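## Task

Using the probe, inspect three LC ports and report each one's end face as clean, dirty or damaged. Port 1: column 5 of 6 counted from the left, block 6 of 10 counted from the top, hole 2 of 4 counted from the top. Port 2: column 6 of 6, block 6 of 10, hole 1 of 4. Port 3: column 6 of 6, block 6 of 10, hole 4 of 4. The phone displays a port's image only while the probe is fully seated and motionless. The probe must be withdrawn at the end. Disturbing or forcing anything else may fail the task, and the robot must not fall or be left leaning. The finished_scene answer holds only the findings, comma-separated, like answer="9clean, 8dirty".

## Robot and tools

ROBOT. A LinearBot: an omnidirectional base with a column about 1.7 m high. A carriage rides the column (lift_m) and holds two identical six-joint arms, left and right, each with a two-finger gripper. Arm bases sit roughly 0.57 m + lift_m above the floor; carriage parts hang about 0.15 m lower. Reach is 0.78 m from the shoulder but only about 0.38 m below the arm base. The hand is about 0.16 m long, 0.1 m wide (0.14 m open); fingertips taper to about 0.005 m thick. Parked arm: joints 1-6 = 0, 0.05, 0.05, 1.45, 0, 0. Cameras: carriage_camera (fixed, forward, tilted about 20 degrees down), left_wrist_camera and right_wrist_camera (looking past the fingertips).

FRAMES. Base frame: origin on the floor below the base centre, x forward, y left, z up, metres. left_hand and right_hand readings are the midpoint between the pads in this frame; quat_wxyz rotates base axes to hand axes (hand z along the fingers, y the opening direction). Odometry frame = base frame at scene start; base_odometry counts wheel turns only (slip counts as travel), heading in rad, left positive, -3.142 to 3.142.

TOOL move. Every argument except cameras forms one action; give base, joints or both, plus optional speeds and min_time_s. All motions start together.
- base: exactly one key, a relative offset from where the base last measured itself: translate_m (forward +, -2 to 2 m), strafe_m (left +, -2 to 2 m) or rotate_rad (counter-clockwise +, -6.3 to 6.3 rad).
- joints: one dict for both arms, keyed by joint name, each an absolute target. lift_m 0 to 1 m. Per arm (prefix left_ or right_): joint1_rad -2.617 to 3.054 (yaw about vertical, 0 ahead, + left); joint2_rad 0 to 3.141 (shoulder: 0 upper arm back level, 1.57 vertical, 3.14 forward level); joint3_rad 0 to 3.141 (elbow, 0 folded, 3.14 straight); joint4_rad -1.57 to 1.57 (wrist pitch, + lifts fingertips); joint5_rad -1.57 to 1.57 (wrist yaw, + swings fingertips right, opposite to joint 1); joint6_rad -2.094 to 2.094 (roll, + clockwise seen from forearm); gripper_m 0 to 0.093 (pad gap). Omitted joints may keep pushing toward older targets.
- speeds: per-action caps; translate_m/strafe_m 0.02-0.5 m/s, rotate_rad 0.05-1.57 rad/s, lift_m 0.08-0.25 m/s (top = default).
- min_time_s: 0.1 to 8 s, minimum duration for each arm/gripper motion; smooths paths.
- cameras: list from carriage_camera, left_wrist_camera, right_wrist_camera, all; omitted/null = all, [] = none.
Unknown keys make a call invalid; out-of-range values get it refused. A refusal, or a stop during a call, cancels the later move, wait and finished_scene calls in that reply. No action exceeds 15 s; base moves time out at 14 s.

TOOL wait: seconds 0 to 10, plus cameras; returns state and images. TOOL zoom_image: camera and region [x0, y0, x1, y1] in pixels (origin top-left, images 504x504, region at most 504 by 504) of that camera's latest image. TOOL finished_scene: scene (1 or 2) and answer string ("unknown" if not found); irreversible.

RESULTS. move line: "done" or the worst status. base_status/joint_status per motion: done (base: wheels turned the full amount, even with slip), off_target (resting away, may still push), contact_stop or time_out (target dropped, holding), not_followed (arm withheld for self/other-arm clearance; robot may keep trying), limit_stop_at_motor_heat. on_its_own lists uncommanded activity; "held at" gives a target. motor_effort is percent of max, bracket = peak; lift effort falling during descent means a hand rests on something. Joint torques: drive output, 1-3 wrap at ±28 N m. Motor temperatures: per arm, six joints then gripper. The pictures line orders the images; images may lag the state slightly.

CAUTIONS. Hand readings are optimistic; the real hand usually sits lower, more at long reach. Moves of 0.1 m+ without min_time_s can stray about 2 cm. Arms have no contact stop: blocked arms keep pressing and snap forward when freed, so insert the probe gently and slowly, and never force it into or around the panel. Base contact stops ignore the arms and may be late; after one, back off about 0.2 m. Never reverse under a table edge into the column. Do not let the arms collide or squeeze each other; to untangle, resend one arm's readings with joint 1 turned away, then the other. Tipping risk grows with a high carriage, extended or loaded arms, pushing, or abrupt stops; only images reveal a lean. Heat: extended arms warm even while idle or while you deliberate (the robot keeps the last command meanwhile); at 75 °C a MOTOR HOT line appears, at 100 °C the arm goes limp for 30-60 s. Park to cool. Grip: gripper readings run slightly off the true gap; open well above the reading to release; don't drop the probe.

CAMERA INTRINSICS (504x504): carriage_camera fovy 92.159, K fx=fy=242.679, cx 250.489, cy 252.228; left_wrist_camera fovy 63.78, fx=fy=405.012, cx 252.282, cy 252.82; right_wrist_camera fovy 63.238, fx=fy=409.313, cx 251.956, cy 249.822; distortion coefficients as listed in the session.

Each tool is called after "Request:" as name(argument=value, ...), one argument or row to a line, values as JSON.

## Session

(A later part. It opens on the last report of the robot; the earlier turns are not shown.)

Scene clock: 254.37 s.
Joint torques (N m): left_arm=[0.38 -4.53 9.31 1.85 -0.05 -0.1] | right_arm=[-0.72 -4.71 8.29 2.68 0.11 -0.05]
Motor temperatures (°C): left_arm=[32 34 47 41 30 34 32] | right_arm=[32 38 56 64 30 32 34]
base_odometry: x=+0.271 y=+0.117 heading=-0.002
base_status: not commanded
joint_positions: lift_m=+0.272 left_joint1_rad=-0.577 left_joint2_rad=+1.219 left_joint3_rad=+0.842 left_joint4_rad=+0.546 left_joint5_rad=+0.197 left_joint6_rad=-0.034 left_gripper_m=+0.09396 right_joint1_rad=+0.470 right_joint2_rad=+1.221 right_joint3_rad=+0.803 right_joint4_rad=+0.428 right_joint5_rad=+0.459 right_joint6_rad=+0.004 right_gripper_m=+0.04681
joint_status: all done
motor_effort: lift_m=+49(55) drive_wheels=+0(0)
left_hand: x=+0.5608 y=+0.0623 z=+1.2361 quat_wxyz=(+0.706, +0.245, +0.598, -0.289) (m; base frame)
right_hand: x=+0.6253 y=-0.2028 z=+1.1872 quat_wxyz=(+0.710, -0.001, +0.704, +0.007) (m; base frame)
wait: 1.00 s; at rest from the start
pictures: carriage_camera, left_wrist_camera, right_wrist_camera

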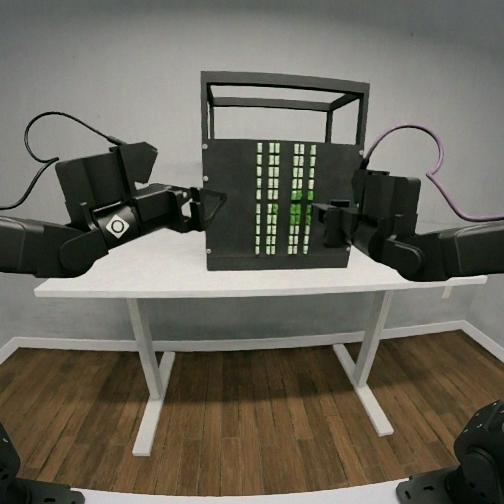

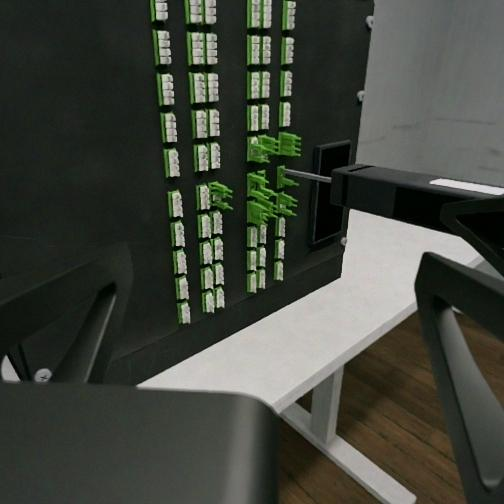

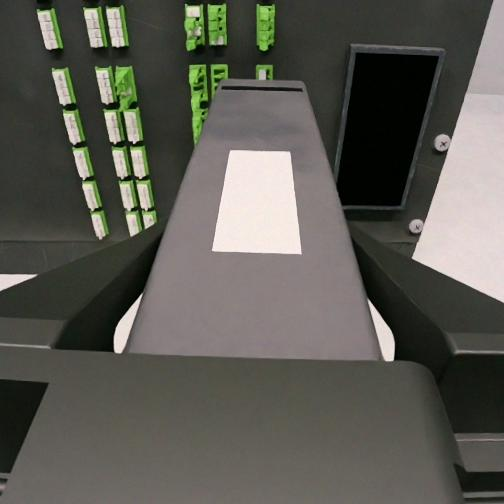

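Request:
move(
  base={"translate_m": -0.07},
  speeds={"translate_m": 0.05},
  joints={"right_joint5_rad": 0.458, "right_joint1_rad": 0.463, "right_joint4_rad": 0.49},
  cameras=[],
)

Request:
move(
  base={"rotate_rad": 0.052},
  speeds={"rotate_rad": 0.1},
  cameras=[],
)

Request:
move(
  base={"strafe_m": -0.045},
  speeds={"strafe_m": 0.05},
  cameras=[],
)

Request:
wait(
  seconds=1,
)

Request:
zoom_image(
  camera="carriage_camera",
  region=[180, 50, 400, 290],
)

Request:
zoom_image(
  camera="right_wrist_camera",
  region=[200, 0, 320, 90],
)

Request:
zoom_image(
  camera="left_wrist_camera",
  region=[200, 100, 350, 250],
)

Scene clock: 269.40 s.
Joint torques (N m): left_arm=[0.24 -4.59 9.39 1.83 -0.09 -0.1] | right_arm=[-0.21 -6.94 8.35 2.56 0.3 -0.06]
Motor temperatures (°C): left_arm=[32 35 48 41 30 34 32] | right_arm=[32 38 57 65 30 32 34]
move: off_target
base_odometry: x=+0.201 y=+0.117 heading=-0.002
base_status: done
joint_positions: lift_m=+0.272 left_joint1_rad=-0.577 left_joint2_rad=+1.219 left_joint3_rad=+0.842 left_joint4_rad=+0.546 left_joint5_rad=+0.197 left_joint6_rad=-0.034 left_gripper_m=+0.09396 right_joint1_rad=+0.465 right_joint2_rad=+1.241 right_joint3_rad=+0.803 right_joint4_rad=+0.447 right_joint5_rad=+0.448 right_joint6_rad=+0.004 right_gripper_m=+0.04681
joint_status: right_joint4_rad off_target (ended at +0.446, target +0.490); the others done
motor_effort: lift_m=+49(49) drive_wheels=-2(10)
left_hand: x=+0.5608 y=+0.0623 z=+1.2361 quat_wxyz=(+0.706, +0.245, +0.598, -0.289) (m; base frame)
right_hand: x=+0.6294 y=-0.2011 z=+1.1839 quat_wxyz=(+0.710, -0.003, +0.705, +0.009) (m; base frame)
pictures: none
No camera images: "cameras" was empty.

Scene clock: 270.33 s.
Joint torques (N m): left_arm=[0.31 -4.52 9.44 1.84 -0.06 -0.09] | right_arm=[-0.24 -6.87 8.35 2.57 0.3 -0.05]
Motor temperatures (°C): left_arm=[32 35 48 41 30 34 32] | right_arm=[32 38 57 64 30 32 34]
move: done
base_odometry: x=+0.201 y=+0.117 heading=+0.050
base_status: done
joint_positions: lift_m=+0.272 left_joint1_rad=-0.577 left_joint2_rad=+1.219 left_joint3_rad=+0.842 left_joint4_rad=+0.546 left_joint5_rad=+0.197 left_joint6_rad=-0.034 left_gripper_m=+0.09396 right_joint1_rad=+0.464 right_joint2_rad=+1.241 right_joint3_rad=+0.803 right_joint4_rad=+0.446 right_joint5_rad=+0.450 right_joint6_rad=+0.004 right_gripper_m=+0.04681
joint_status: not commanded
motor_effort: lift_m=+49(49) drive_wheels=-5(7)
left_hand: x=+0.5607 y=+0.0623 z=+1.2361 quat_wxyz=(+0.706, +0.245, +0.598, -0.289) (m; base frame)
right_hand: x=+0.6295 y=-0.2018 z=+1.1837 quat_wxyz=(+0.709, -0.003, +0.705, +0.007) (m; base frame)
pictures: none
No camera images: "cameras" was empty.

Scene clock: 271.73 s.
Joint torques (N m): left_arm=[0.32 -4.6 9.37 1.84 -0.08 -0.09] | right_arm=[0.01 -6.9 8.31 2.57 0.27 -0.05]
Motor temperatures (°C): left_arm=[32 35 48 41 30 34 32] | right_arm=[32 39 58 64 30 32 34]
move: done
base_odometry: x=+0.203 y=+0.072 heading=+0.050
base_status: done
joint_positions: lift_m=+0.272 left_joint1_rad=-0.578 left_joint2_rad=+1.219 left_joint3_rad=+0.842 left_joint4_rad=+0.546 left_joint5_rad=+0.198 left_joint6_rad=-0.034 left_gripper_m=+0.09396 right_joint1_rad=+0.464 right_joint2_rad=+1.241 right_joint3_rad=+0.803 right_joint4_rad=+0.445 right_joint5_rad=+0.451 right_joint6_rad=+0.004 right_gripper_m=+0.04681
joint_status: not commanded
motor_effort: lift_m=+49(49) drive_wheels=-3(6)
left_hand: x=+0.5606 y=+0.0621 z=+1.2361 quat_wxyz=(+0.706, +0.245, +0.598, -0.290) (m; base frame)
right_hand: x=+0.6295 y=-0.2020 z=+1.1836 quat_wxyz=(+0.709, -0.002, +0.705, +0.007) (m; base frame)
pictures: none
No camera images: "cameras" was empty.

Scene clock: 272.73 s.
Joint torques (N m): left_arm=[0.32 -4.6 9.33 1.85 -0.07 -0.09] | right_arm=[-0.24 -6.83 8.28 2.58 0.27 -0.05]
Motor temperatures (°C): left_arm=[32 35 48 41 30 34 32] | right_arm=[32 39 58 64 30 32 34]
base_odometry: x=+0.203 y=+0.072 heading=+0.050
base_status: done
joint_positions: lift_m=+0.272 left_joint1_rad=-0.578 left_joint2_rad=+1.219 left_joint3_rad=+0.842 left_joint4_rad=+0.546 left_joint5_rad=+0.198 left_joint6_rad=-0.034 left_gripper_m=+0.09396 right_joint1_rad=+0.464 right_joint2_rad=+1.241 right_joint3_rad=+0.803 right_joint4_rad=+0.445 right_joint5_rad=+0.451 right_joint6_rad=+0.004 right_gripper_m=+0.04681
joint_status: not commanded
motor_effort: lift_m=+49(49) drive_wheels=-3(6)
left_hand: x=+0.5606 y=+0.0621 z=+1.2361 quat_wxyz=(+0.706, +0.245, +0.598, -0.290) (m; base frame)
right_hand: x=+0.6295 y=-0.2020 z=+1.1836 quat_wxyz=(+0.709, -0.002, +0.705, +0.007) (m; base frame)
wait: 1.00 s; at rest by 0.27 s
pictures: carriage_camera, left_wrist_camera, right_wrist_camera

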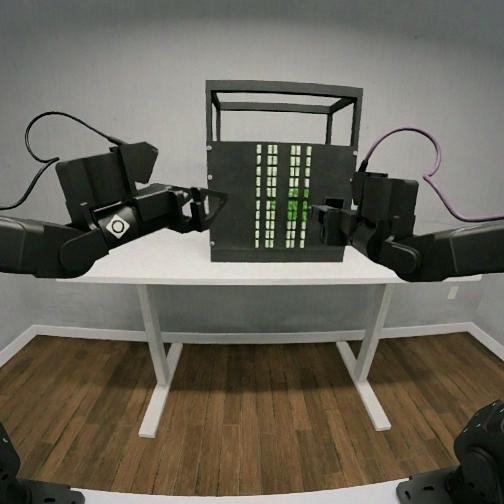

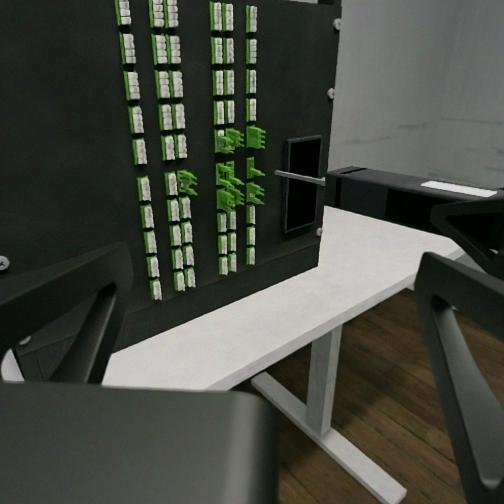

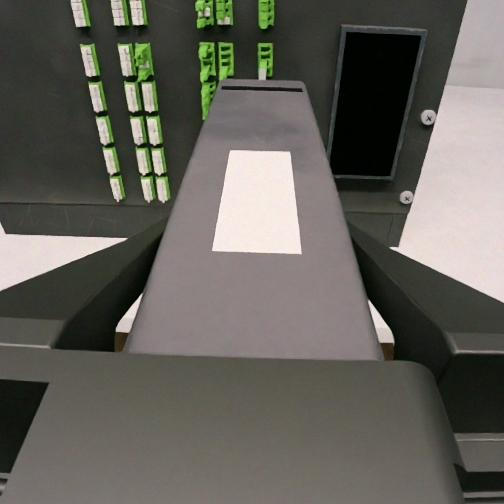

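Scaled by 2.100.

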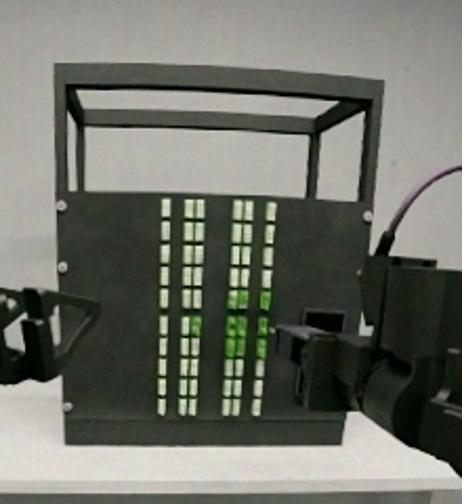

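Scaled by 4.200.

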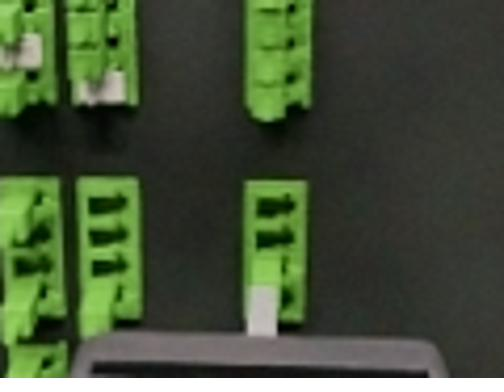

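Scaled by 3.360.

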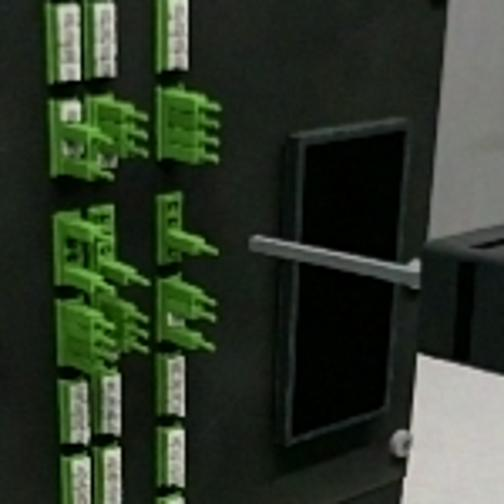

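Request:
move(
  base={"translate_m": 0.035},
  speeds={"translate_m": 0.04},
  joints={"lift_m": 0.2745},
  cameras=[],
)

Request:
wait(
  seconds=0.7,
)

Request:
zoom_image(
  camera="right_wrist_camera",
  region=[240, 36, 290, 86],
)

Request:
zoom_image(
  camera="left_wrist_camera",
  region=[250, 130, 310, 190],
)

Scene clock: 282.00 s.
Joint torques (N m): left_arm=[0.34 -4.51 9.42 1.82 -0.07 -0.11] | right_arm=[-0.17 -6.74 8.46 2.61 0.28 -0.04]
Motor temperatures (°C): left_arm=[32 35 48 41 30 34 32] | right_arm=[32 39 58 64 30 32 34]
move: done
base_odometry: x=+0.238 y=+0.074 heading=+0.049
base_status: done
joint_positions: lift_m=+0.274 left_joint1_rad=-0.578 left_joint2_rad=+1.219 left_joint3_rad=+0.842 left_joint4_rad=+0.548 left_joint5_rad=+0.198 left_joint6_rad=-0.034 left_gripper_m=+0.09396 right_joint1_rad=+0.464 right_joint2_rad=+1.241 right_joint3_rad=+0.803 right_joint4_rad=+0.442 right_joint5_rad=+0.452 right_joint6_rad=+0.004 right_gripper_m=+0.04681
joint_status: all done
motor_effort: lift_m=+50(55) drive_wheels=+1(7)
left_hand: x=+0.5605 y=+0.0621 z=+1.2385 quat_wxyz=(+0.707, +0.245, +0.597, -0.290) (m; base frame)
right_hand: x=+0.6295 y=-0.2021 z=+1.1849 quat_wxyz=(+0.708, -0.003, +0.706, +0.006) (m; base frame)
pictures: none
No camera images: "cameras" was empty.

Scene clock: 282.70 s.
Joint torques (N m): left_arm=[0.34 -4.52 9.43 1.82 -0.06 -0.11] | right_arm=[-0.32 -6.83 8.32 2.61 0.27 -0.04]
Motor temperatures (°C): left_arm=[32 35 48 41 30 34 32] | right_arm=[32 40 58 64 30 32 34]
base_odometry: x=+0.238 y=+0.074 heading=+0.049
base_status: done
joint_positions: lift_m=+0.274 left_joint1_rad=-0.578 left_joint2_rad=+1.219 left_joint3_rad=+0.842 left_joint4_rad=+0.548 left_joint5_rad=+0.198 left_joint6_rad=-0.034 left_gripper_m=+0.09396 right_joint1_rad=+0.464 right_joint2_rad=+1.241 right_joint3_rad=+0.803 right_joint4_rad=+0.442 right_joint5_rad=+0.452 right_joint6_rad=+0.004 right_gripper_m=+0.04681
joint_status: all done
motor_effort: lift_m=+50(55) drive_wheels=-4(7)
left_hand: x=+0.5605 y=+0.0621 z=+1.2385 quat_wxyz=(+0.707, +0.245, +0.597, -0.290) (m; base frame)
right_hand: x=+0.6295 y=-0.2021 z=+1.1849 quat_wxyz=(+0.708, -0.003, +0.706, +0.006) (m; base frame)
wait: 0.70 s; at rest by 0.27 s
pictures: carriage_camera, left_wrist_camera, right_wrist_camera

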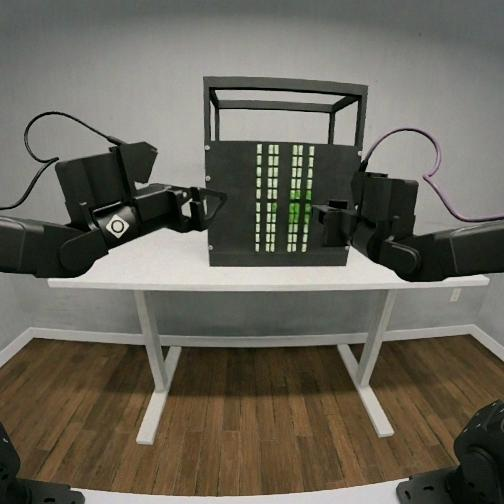

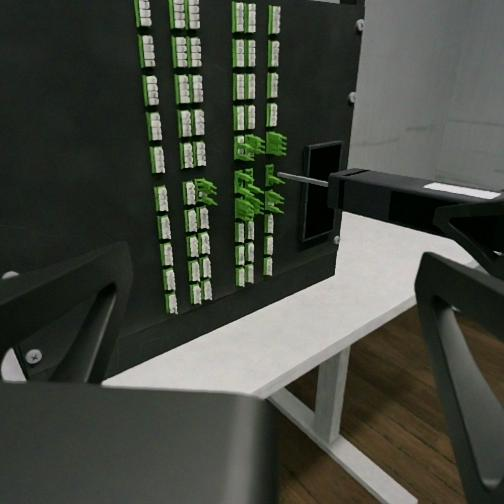

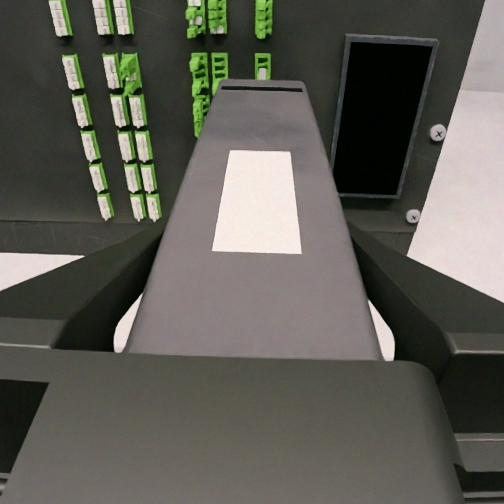

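Scaled by 10.080.

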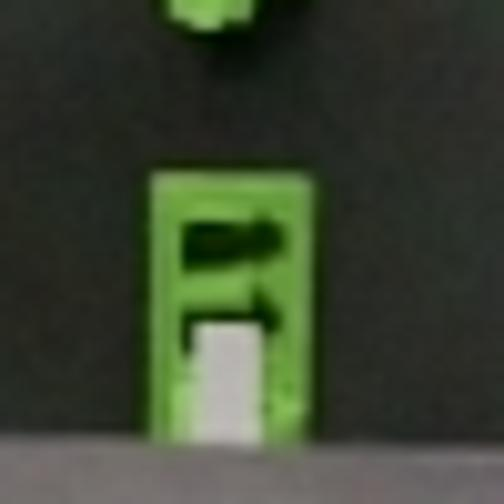

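Scaled by 8.400.

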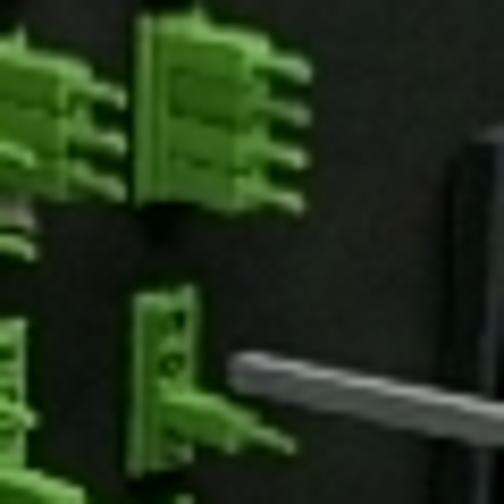

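Request:
move(
  base={"translate_m": 0.009},
  speeds={"translate_m": 0.03},
  joints={"lift_m": 0.2782},
  cameras=[],
)

Request:
wait(
  seconds=0.7,
  cameras=["right_wrist_camera", "left_wrist_camera"],
)

Request:
zoom_image(
  camera="right_wrist_camera",
  region=[240, 40, 290, 90],
)

Request:
zoom_image(
  camera="left_wrist_camera",
  region=[256, 146, 296, 186],
)

Scene clock: 286.60 s.
Joint torques (N m): left_arm=[0.43 -4.56 9.32 1.83 -0.07 -0.11] | right_arm=[-0.09 -6.68 8.28 2.66 0.27 -0.03]
Motor temperatures (°C): left_arm=[32 35 48 41 30 34 32] | right_arm=[32 40 58 64 30 32 34]
move: done
base_odometry: x=+0.247 y=+0.074 heading=+0.049
base_status: done
joint_positions: lift_m=+0.278 left_joint1_rad=-0.578 left_joint2_rad=+1.219 left_joint3_rad=+0.842 left_joint4_rad=+0.548 left_joint5_rad=+0.198 left_joint6_rad=-0.034 left_gripper_m=+0.09396 right_joint1_rad=+0.464 right_joint2_rad=+1.240 right_joint3_rad=+0.803 right_joint4_rad=+0.439 right_joint5_rad=+0.452 right_joint6_rad=+0.004 right_gripper_m=+0.04681
joint_status: all done
motor_effort: lift_m=+49(55) drive_wheels=-4(7)
left_hand: x=+0.5605 y=+0.0621 z=+1.2423 quat_wxyz=(+0.707, +0.245, +0.597, -0.290) (m; base frame)
right_hand: x=+0.6293 y=-0.2022 z=+1.1884 quat_wxyz=(+0.708, -0.003, +0.707, +0.006) (m; base frame)
pictures: none
No camera images: "cameras" was empty.

Scene clock: 287.30 s.
Joint torques (N m): left_arm=[0.35 -4.57 9.42 1.81 -0.06 -0.11] | right_arm=[-0.23 -6.65 8.27 2.66 0.24 -0.07]
Motor temperatures (°C): left_arm=[32 35 48 41 30 34 32] | right_arm=[32 40 58 64 30 32 34]
base_odometry: x=+0.247 y=+0.074 heading=+0.049
base_status: done
joint_positions: lift_m=+0.278 left_joint1_rad=-0.578 left_joint2_rad=+1.219 left_joint3_rad=+0.842 left_joint4_rad=+0.548 left_joint5_rad=+0.198 left_joint6_rad=-0.034 left_gripper_m=+0.09396 right_joint1_rad=+0.464 right_joint2_rad=+1.240 right_joint3_rad=+0.803 right_joint4_rad=+0.439 right_joint5_rad=+0.452 right_joint6_rad=+0.004 right_gripper_m=+0.04681
joint_status: all done
motor_effort: lift_m=+49(55) drive_wheels=-4(7)
left_hand: x=+0.5605 y=+0.0621 z=+1.2423 quat_wxyz=(+0.707, +0.245, +0.597, -0.290) (m; base frame)
right_hand: x=+0.6293 y=-0.2022 z=+1.1884 quat_wxyz=(+0.708, -0.003, +0.707, +0.006) (m; base frame)
wait: 0.70 s; at rest by 0.27 s
pictures: left_wrist_camera, right_wrist_camera

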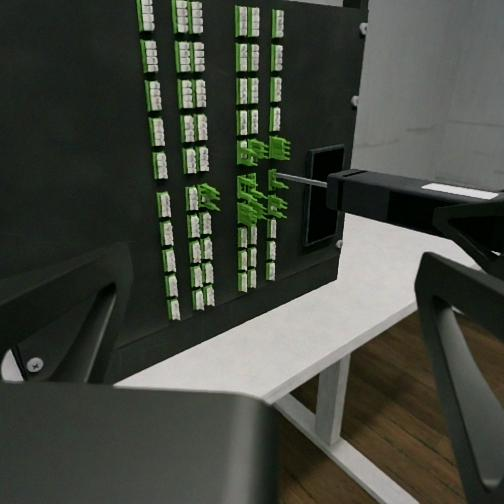

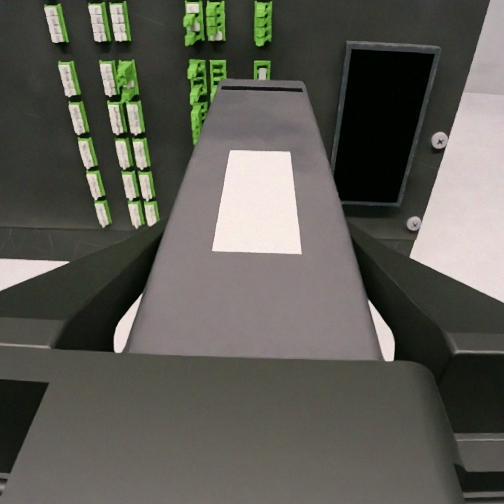

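Scaled by 10.080.

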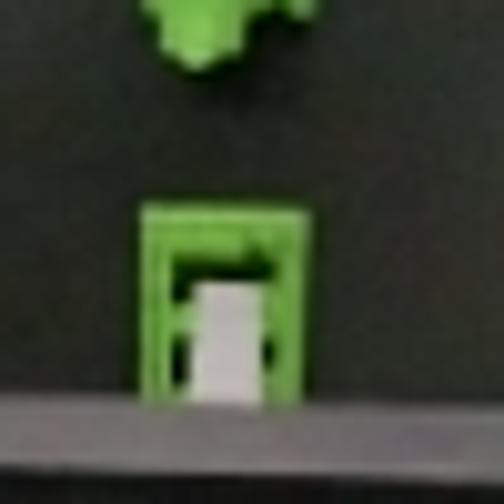

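Scaled by 12.600.

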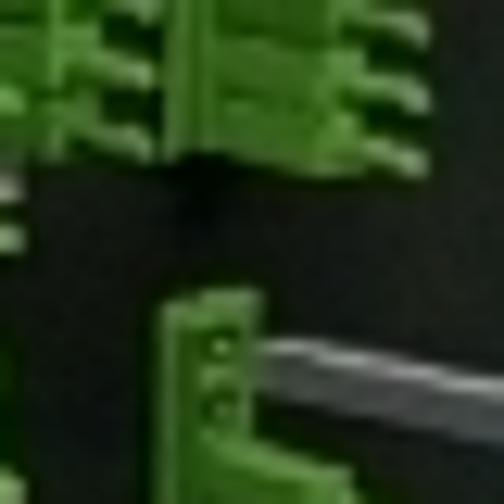

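Request:
move(
  base={"strafe_m": 0.002},
  speeds={"strafe_m": 0.02},
  joints={"lift_m": 0.2789},
  cameras=[],
)

Request:
wait(
  seconds=0.7,
  cameras=["right_wrist_camera", "left_wrist_camera"],
)

Request:
zoom_image(
  camera="right_wrist_camera",
  region=[240, 40, 290, 90],
)

Request:
zoom_image(
  camera="left_wrist_camera",
  region=[256, 146, 296, 186],
)

Scene clock: 290.57 s.
Joint torques (N m): left_arm=[0.36 -4.53 9.36 1.84 -0.08 -0.12] | right_arm=[-0.23 -6.56 8.25 2.63 0.2 -0.04]
Motor temperatures (°C): left_arm=[32 35 48 41 30 34 32] | right_arm=[32 40 58 65 30 32 34]
move: done
base_odometry: x=+0.247 y=+0.076 heading=+0.049
base_status: done
joint_positions: lift_m=+0.278 left_joint1_rad=-0.578 left_joint2_rad=+1.219 left_joint3_rad=+0.842 left_joint4_rad=+0.547 left_joint5_rad=+0.198 left_joint6_rad=-0.034 left_gripper_m=+0.09396 right_joint1_rad=+0.464 right_joint2_rad=+1.240 right_joint3_rad=+0.803 right_joint4_rad=+0.438 right_joint5_rad=+0.453 right_joint6_rad=+0.004 right_gripper_m=+0.04681
joint_status: all done
motor_effort: lift_m=+50(54) drive_wheels=-4(8)
left_hand: x=+0.5605 y=+0.0621 z=+1.2427 quat_wxyz=(+0.706, +0.245, +0.597, -0.290) (m; base frame)
right_hand: x=+0.6293 y=-0.2024 z=+1.1888 quat_wxyz=(+0.707, -0.002, +0.707, +0.005) (m; base frame)
pictures: none
No camera images: "cameras" was empty.

Scene clock: 291.27 s.
Joint torques (N m): left_arm=[0.32 -4.59 9.44 1.82 -0.07 -0.09] | right_arm=[-0.1 -6.6 8.35 2.67 0.25 -0.03]
Motor temperatures (°C): left_arm=[32 35 48 41 30 34 32] | right_arm=[32 40 59 65 30 32 34]
base_odometry: x=+0.247 y=+0.076 heading=+0.049
base_status: done
joint_positions: lift_m=+0.278 left_joint1_rad=-0.578 left_joint2_rad=+1.219 left_joint3_rad=+0.842 left_joint4_rad=+0.547 left_joint5_rad=+0.198 left_joint6_rad=-0.034 left_gripper_m=+0.09396 right_joint1_rad=+0.464 right_joint2_rad=+1.240 right_joint3_rad=+0.803 right_joint4_rad=+0.438 right_joint5_rad=+0.453 right_joint6_rad=+0.004 right_gripper_m=+0.04681
joint_status: all done
motor_effort: lift_m=+50(54) drive_wheels=-4(8)
left_hand: x=+0.5605 y=+0.0621 z=+1.2427 quat_wxyz=(+0.706, +0.245, +0.597, -0.290) (m; base frame)
right_hand: x=+0.6293 y=-0.2024 z=+1.1888 quat_wxyz=(+0.707, -0.002, +0.707, +0.005) (m; base frame)
wait: 0.70 s; at rest by 0.27 s
pictures: left_wrist_camera, right_wrist_camera

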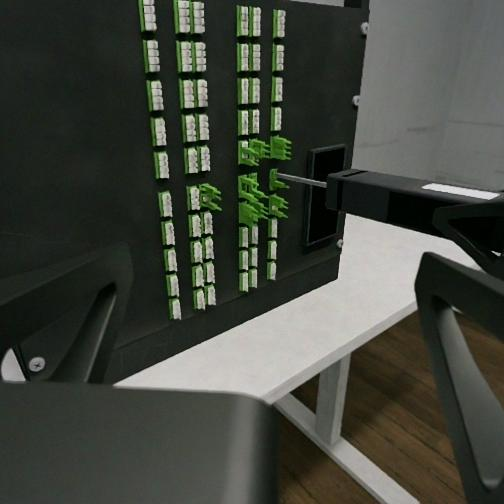

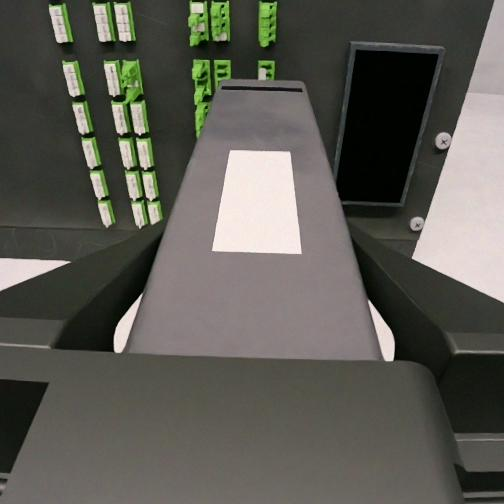

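Scaled by 10.080.

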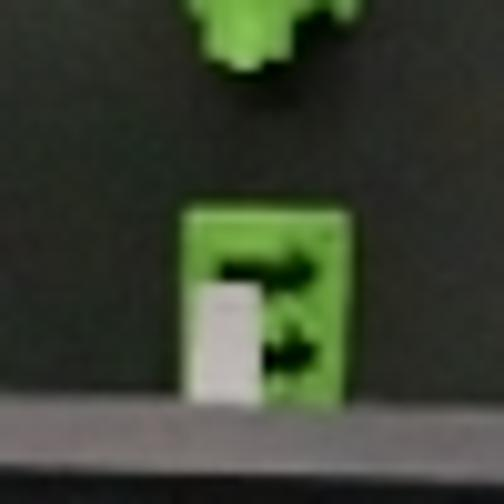

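Scaled by 12.600.

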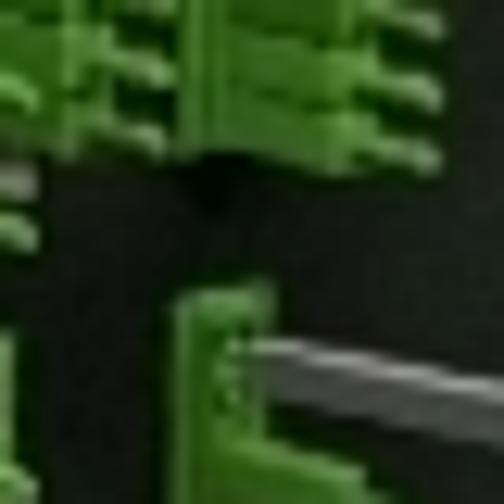

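Request:
move(
  base={"translate_m": 0.004},
  speeds={"translate_m": 0.02},
  cameras=[],
)

Request:
wait(
  seconds=0.7,
  cameras=["right_wrist_camera", "left_wrist_camera"],
)

Request:
zoom_image(
  camera="right_wrist_camera",
  region=[240, 40, 290, 90],
)

Request:
zoom_image(
  camera="left_wrist_camera",
  region=[256, 146, 296, 186],
)

Scene clock: 294.77 s.
Joint torques (N m): left_arm=[0.32 -4.44 9.31 1.85 -0.09 -0.1] | right_arm=[-0.29 -6.8 8.29 2.73 0.25 -0.02]
Motor temperatures (°C): left_arm=[32 35 48 41 30 34 32] | right_arm=[32 40 59 66 30 32 34]
move: done
base_odometry: x=+0.251 y=+0.076 heading=+0.048
base_status: done
joint_positions: lift_m=+0.278 left_joint1_rad=-0.578 left_joint2_rad=+1.219 left_joint3_rad=+0.842 left_joint4_rad=+0.547 left_joint5_rad=+0.198 left_joint6_rad=-0.034 left_gripper_m=+0.09396 right_joint1_rad=+0.464 right_joint2_rad=+1.240 right_joint3_rad=+0.803 right_joint4_rad=+0.438 right_joint5_rad=+0.453 right_joint6_rad=+0.004 right_gripper_m=+0.04681
joint_status: not commanded
motor_effort: lift_m=+50(51) drive_wheels=+1(7)
left_hand: x=+0.5606 y=+0.0621 z=+1.2426 quat_wxyz=(+0.706, +0.245, +0.598, -0.290) (m; base frame)
right_hand: x=+0.6293 y=-0.2024 z=+1.1888 quat_wxyz=(+0.707, -0.002, +0.707, +0.005) (m; base frame)
pictures: none
No camera images: "cameras" was empty.

Scene clock: 295.47 s.
Joint torques (N m): left_arm=[0.4 -4.62 9.31 1.82 -0.09 -0.09] | right_arm=[-0.14 -6.63 8.34 2.67 0.24 -0.03]
Motor temperatures (°C): left_arm=[32 35 48 41 30 34 32] | right_arm=[32 40 59 66 30 32 34]
base_odometry: x=+0.251 y=+0.076 heading=+0.048
base_status: done
joint_positions: lift_m=+0.278 left_joint1_rad=-0.578 left_joint2_rad=+1.219 left_joint3_rad=+0.842 left_joint4_rad=+0.547 left_joint5_rad=+0.198 left_joint6_rad=-0.034 left_gripper_m=+0.09396 right_joint1_rad=+0.464 right_joint2_rad=+1.240 right_joint3_rad=+0.803 right_joint4_rad=+0.438 right_joint5_rad=+0.453 right_joint6_rad=+0.004 right_gripper_m=+0.04681
joint_status: not commanded
motor_effort: lift_m=+50(51) drive_wheels=+1(7)
left_hand: x=+0.5606 y=+0.0621 z=+1.2426 quat_wxyz=(+0.706, +0.245, +0.598, -0.290) (m; base frame)
right_hand: x=+0.6293 y=-0.2024 z=+1.1888 quat_wxyz=(+0.707, -0.002, +0.707, +0.005) (m; base frame)
wait: 0.70 s; at rest by 0.27 s
pictures: left_wrist_camera, right_wrist_camera

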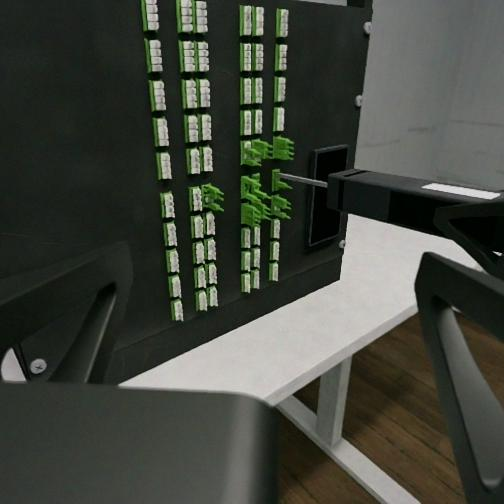

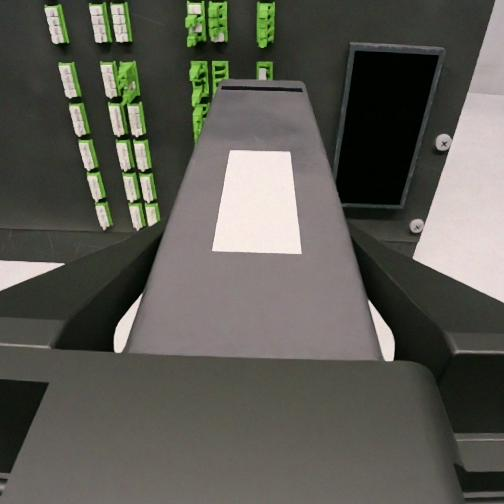

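Scaled by 10.080.

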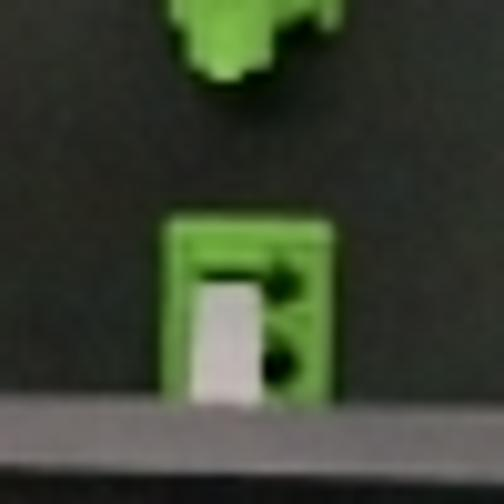

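Scaled by 12.600.

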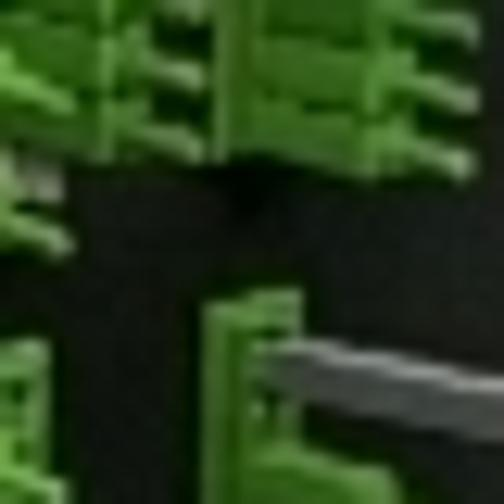

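Request:
move(
  joints={"right_joint5_rad": 0.466, "lift_m": 0.2792},
  speeds={"lift_m": 0.08},
  cameras=[],
)

Request:
wait(
  seconds=0.6,
  cameras=["right_wrist_camera", "left_wrist_camera"],
)

Request:
zoom_image(
  camera="right_wrist_camera",
  region=[250, 60, 280, 90],
)

Request:
zoom_image(
  camera="left_wrist_camera",
  region=[266, 160, 296, 190],
)

Scene clock: 298.20 s.
Joint torques (N m): left_arm=[0.34 -4.57 9.39 1.84 -0.07 -0.09] | right_arm=[-0.12 -6.71 8.28 2.69 0.35 -0.02]
Motor temperatures (°C): left_arm=[32 35 48 41 30 34 32] | right_arm=[32 40 59 66 30 32 34]
move: done
base_odometry: x=+0.251 y=+0.076 heading=+0.048
base_status: not commanded
joint_positions: lift_m=+0.279 left_joint1_rad=-0.578 left_joint2_rad=+1.219 left_joint3_rad=+0.842 left_joint4_rad=+0.547 left_joint5_rad=+0.198 left_joint6_rad=-0.034 left_gripper_m=+0.09396 right_joint1_rad=+0.464 right_joint2_rad=+1.240 right_joint3_rad=+0.803 right_joint4_rad=+0.438 right_joint5_rad=+0.454 right_joint6_rad=+0.004 right_gripper_m=+0.04681
joint_status: all done
motor_effort: lift_m=+51(53) drive_wheels=+1(1)
left_hand: x=+0.5606 y=+0.0621 z=+1.2428 quat_wxyz=(+0.706, +0.245, +0.598, -0.290) (m; base frame)
right_hand: x=+0.6293 y=-0.2025 z=+1.1890 quat_wxyz=(+0.707, -0.002, +0.707, +0.005) (m; base frame)
pictures: none
No camera images: "cameras" was empty.

Scene clock: 298.80 s.
Joint torques (N m): left_arm=[0.34 -4.62 9.4 1.82 -0.08 -0.1] | right_arm=[-0.08 -6.68 8.27 2.67 0.34 -0.03]
Motor temperatures (°C): left_arm=[32 35 48 41 30 34 32] | right_arm=[32 40 59 67 30 32 34]
base_odometry: x=+0.251 y=+0.076 heading=+0.048
base_status: not commanded
joint_positions: lift_m=+0.279 left_joint1_rad=-0.578 left_joint2_rad=+1.219 left_joint3_rad=+0.842 left_joint4_rad=+0.547 left_joint5_rad=+0.198 left_joint6_rad=-0.034 left_gripper_m=+0.09396 right_joint1_rad=+0.464 right_joint2_rad=+1.240 right_joint3_rad=+0.803 right_joint4_rad=+0.438 right_joint5_rad=+0.454 right_joint6_rad=+0.004 right_gripper_m=+0.04681
joint_status: all done
motor_effort: lift_m=+51(53) drive_wheels=+1(1)
left_hand: x=+0.5606 y=+0.0621 z=+1.2428 quat_wxyz=(+0.706, +0.245, +0.598, -0.290) (m; base frame)
right_hand: x=+0.6293 y=-0.2025 z=+1.1890 quat_wxyz=(+0.707, -0.002, +0.707, +0.005) (m; base frame)
wait: 0.60 s; at rest by 0.27 s
pictures: left_wrist_camera, right_wrist_camera

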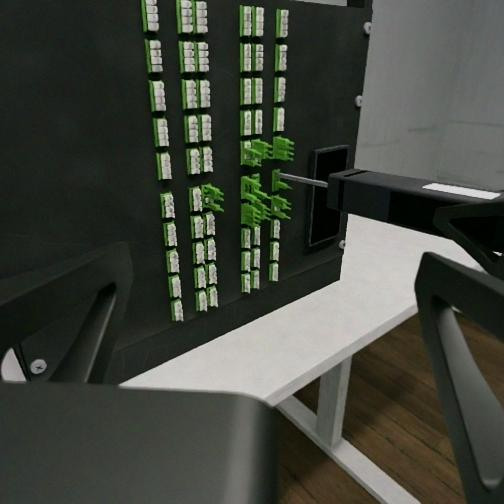

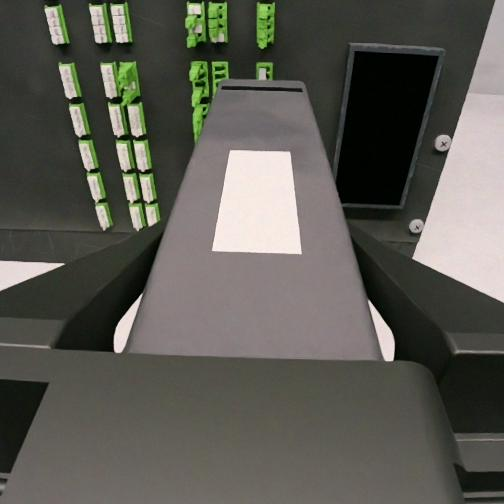

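Scaled by 16.800.

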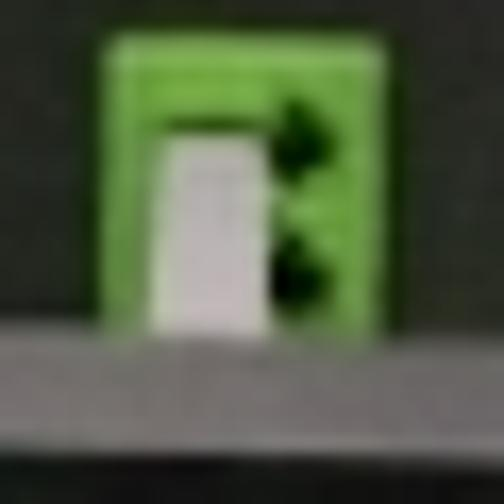

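Scaled by 16.800.

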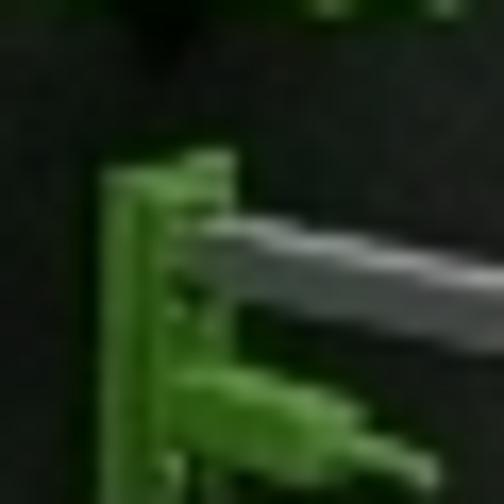

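Request:
move(
  base={"translate_m": 0.004},
  speeds={"translate_m": 0.02},
  cameras=[],
)

Request:
wait(
  seconds=0.6,
  cameras=["right_wrist_camera", "left_wrist_camera"],
)

Request:
zoom_image(
  camera="right_wrist_camera",
  region=[250, 60, 280, 90],
)

Request:
zoom_image(
  camera="left_wrist_camera",
  region=[266, 160, 296, 190],
)

Scene clock: 302.00 s.
Joint torques (N m): left_arm=[0.4 -4.53 9.4 1.84 -0.1 -0.09] | right_arm=[-0.18 -6.69 8.31 2.64 0.36 -0.04]
Motor temperatures (°C): left_arm=[32 35 48 41 30 34 32] | right_arm=[32 40 59 67 30 32 34]
move: done
base_odometry: x=+0.255 y=+0.076 heading=+0.048
base_status: done
joint_positions: lift_m=+0.279 left_joint1_rad=-0.578 left_joint2_rad=+1.219 left_joint3_rad=+0.842 left_joint4_rad=+0.547 left_joint5_rad=+0.198 left_joint6_rad=-0.034 left_gripper_m=+0.09396 right_joint1_rad=+0.464 right_joint2_rad=+1.240 right_joint3_rad=+0.803 right_joint4_rad=+0.438 right_joint5_rad=+0.455 right_joint6_rad=+0.004 right_gripper_m=+0.04681
joint_status: not commanded
motor_effort: lift_m=+51(51) drive_wheels=-4(7)
left_hand: x=+0.5606 y=+0.0621 z=+1.2427 quat_wxyz=(+0.706, +0.245, +0.598, -0.290) (m; base frame)
right_hand: x=+0.6293 y=-0.2027 z=+1.1890 quat_wxyz=(+0.707, -0.002, +0.707, +0.005) (m; base frame)
pictures: none
No camera images: "cameras" was empty.

Scene clock: 302.60 s.
Joint torques (N m): left_arm=[0.36 -4.59 9.35 1.84 -0.06 -0.11] | right_arm=[-0.17 -6.75 8.25 2.65 0.32 -0.05]
Motor temperatures (°C): left_arm=[32 35 48 41 30 34 32] | right_arm=[32 40 59 67 30 32 34]
base_odometry: x=+0.255 y=+0.076 heading=+0.048
base_status: done
joint_positions: lift_m=+0.279 left_joint1_rad=-0.578 left_joint2_rad=+1.219 left_joint3_rad=+0.842 left_joint4_rad=+0.547 left_joint5_rad=+0.198 left_joint6_rad=-0.034 left_gripper_m=+0.09396 right_joint1_rad=+0.464 right_joint2_rad=+1.240 right_joint3_rad=+0.803 right_joint4_rad=+0.438 right_joint5_rad=+0.455 right_joint6_rad=+0.004 right_gripper_m=+0.04681
joint_status: not commanded
motor_effort: lift_m=+51(51) drive_wheels=-4(7)
left_hand: x=+0.5606 y=+0.0621 z=+1.2427 quat_wxyz=(+0.706, +0.245, +0.598, -0.290) (m; base frame)
right_hand: x=+0.6293 y=-0.2028 z=+1.1890 quat_wxyz=(+0.707, -0.002, +0.707, +0.005) (m; base frame)
wait: 0.60 s; at rest by 0.27 s
pictures: left_wrist_camera, right_wrist_camera

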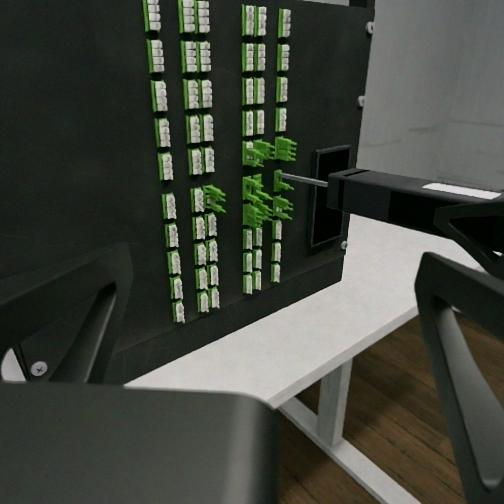

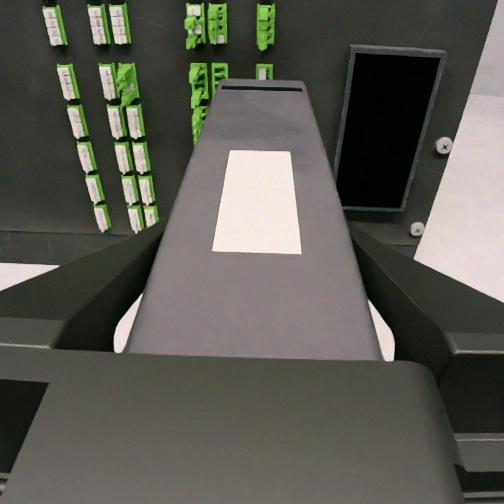

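Scaled by 16.800.

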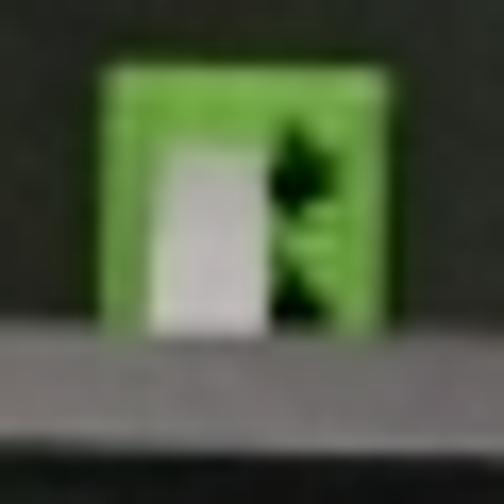

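Scaled by 16.800.

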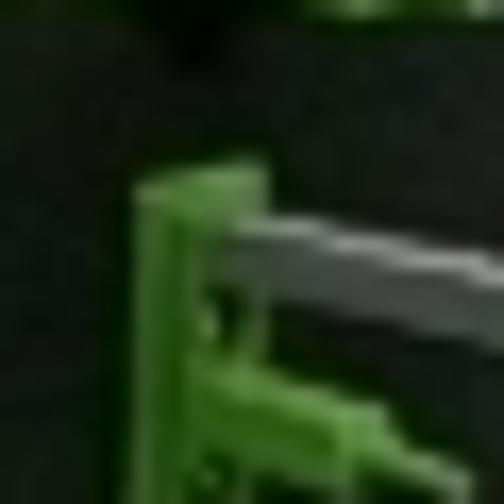

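Request:
move(
  base={"translate_m": 0.004},
  speeds={"translate_m": 0.02},
  cameras=[],
)

Request:
wait(
  seconds=0.6,
  cameras=["right_wrist_camera", "left_wrist_camera"],
)

Request:
zoom_image(
  camera="right_wrist_camera",
  region=[250, 60, 280, 90],
)

Scene clock: 304.47 s.
Joint torques (N m): left_arm=[0.34 -4.57 9.37 1.83 -0.07 -0.09] | right_arm=[-0.51 -5.98 8.36 2.74 0.27 -0.05]
Motor temperatures (°C): left_arm=[32 35 48 41 30 34 32] | right_arm=[32 40 59 67 30 32 34]
move: done
base_odometry: x=+0.259 y=+0.076 heading=+0.048
base_status: done
joint_positions: lift_m=+0.279 left_joint1_rad=-0.578 left_joint2_rad=+1.219 left_joint3_rad=+0.842 left_joint4_rad=+0.546 left_joint5_rad=+0.198 left_joint6_rad=-0.034 left_gripper_m=+0.09396 right_joint1_rad=+0.467 right_joint2_rad=+1.233 right_joint3_rad=+0.803 right_joint4_rad=+0.430 right_joint5_rad=+0.460 right_joint6_rad=+0.004 right_gripper_m=+0.04681
joint_status: not commanded
motor_effort: lift_m=+51(51) drive_wheels=+2(6)
left_hand: x=+0.5606 y=+0.0621 z=+1.2426 quat_wxyz=(+0.706, +0.245, +0.598, -0.290) (m; base frame)
right_hand: x=+0.6277 y=-0.2029 z=+1.1899 quat_wxyz=(+0.707, -0.001, +0.707, +0.004) (m; base frame)
pictures: none
No camera images: "cameras" was empty.

Scene clock: 305.07 s.
Joint torques (N m): left_arm=[0.43 -4.62 9.35 1.84 -0.09 -0.1] | right_arm=[-0.38 -5.91 8.31 2.73 0.28 -0.04]
Motor temperatures (°C): left_arm=[32 35 48 41 30 34 32] | right_arm=[32 40 59 68 30 32 34]
base_odometry: x=+0.259 y=+0.076 heading=+0.048
base_status: done
joint_positions: lift_m=+0.279 left_joint1_rad=-0.578 left_joint2_rad=+1.219 left_joint3_rad=+0.842 left_joint4_rad=+0.546 left_joint5_rad=+0.198 left_joint6_rad=-0.034 left_gripper_m=+0.09396 right_joint1_rad=+0.467 right_joint2_rad=+1.233 right_joint3_rad=+0.803 right_joint4_rad=+0.430 right_joint5_rad=+0.460 right_joint6_rad=+0.004 right_gripper_m=+0.04681
joint_status: not commanded
motor_effort: lift_m=+51(51) drive_wheels=+2(6)
left_hand: x=+0.5606 y=+0.0621 z=+1.2426 quat_wxyz=(+0.706, +0.245, +0.598, -0.290) (m; base frame)
right_hand: x=+0.6277 y=-0.2029 z=+1.1899 quat_wxyz=(+0.707, -0.001, +0.707, +0.004) (m; base frame)
wait: 0.60 s; at rest by 0.27 s
pictures: left_wrist_camera, right_wrist_camera

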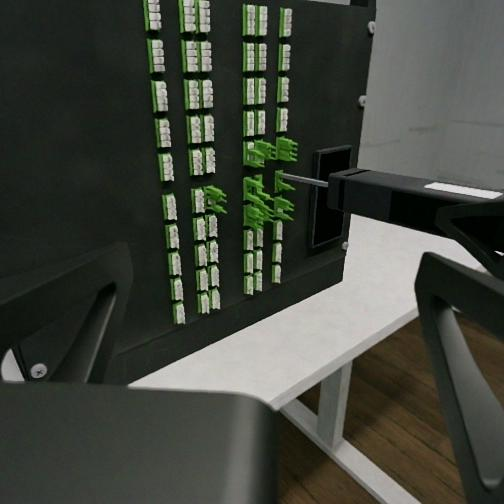

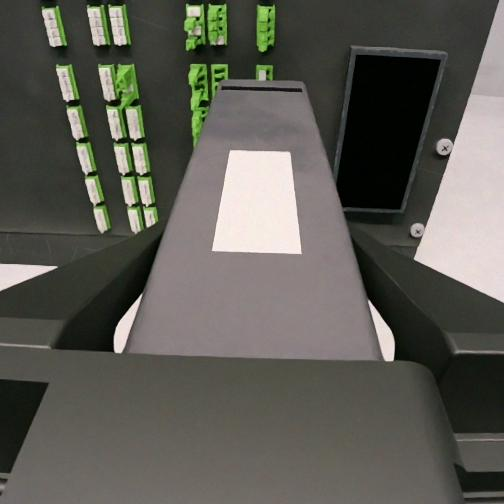

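Scaled by 16.800.

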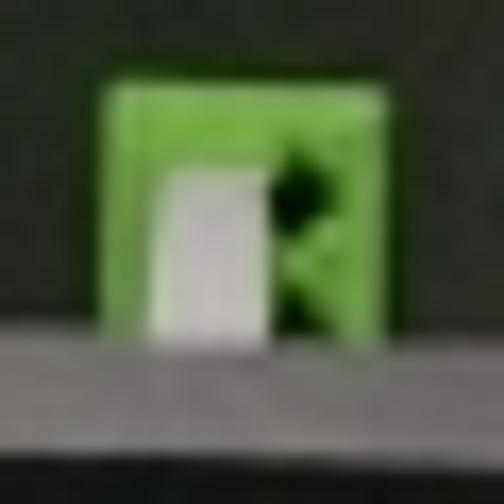

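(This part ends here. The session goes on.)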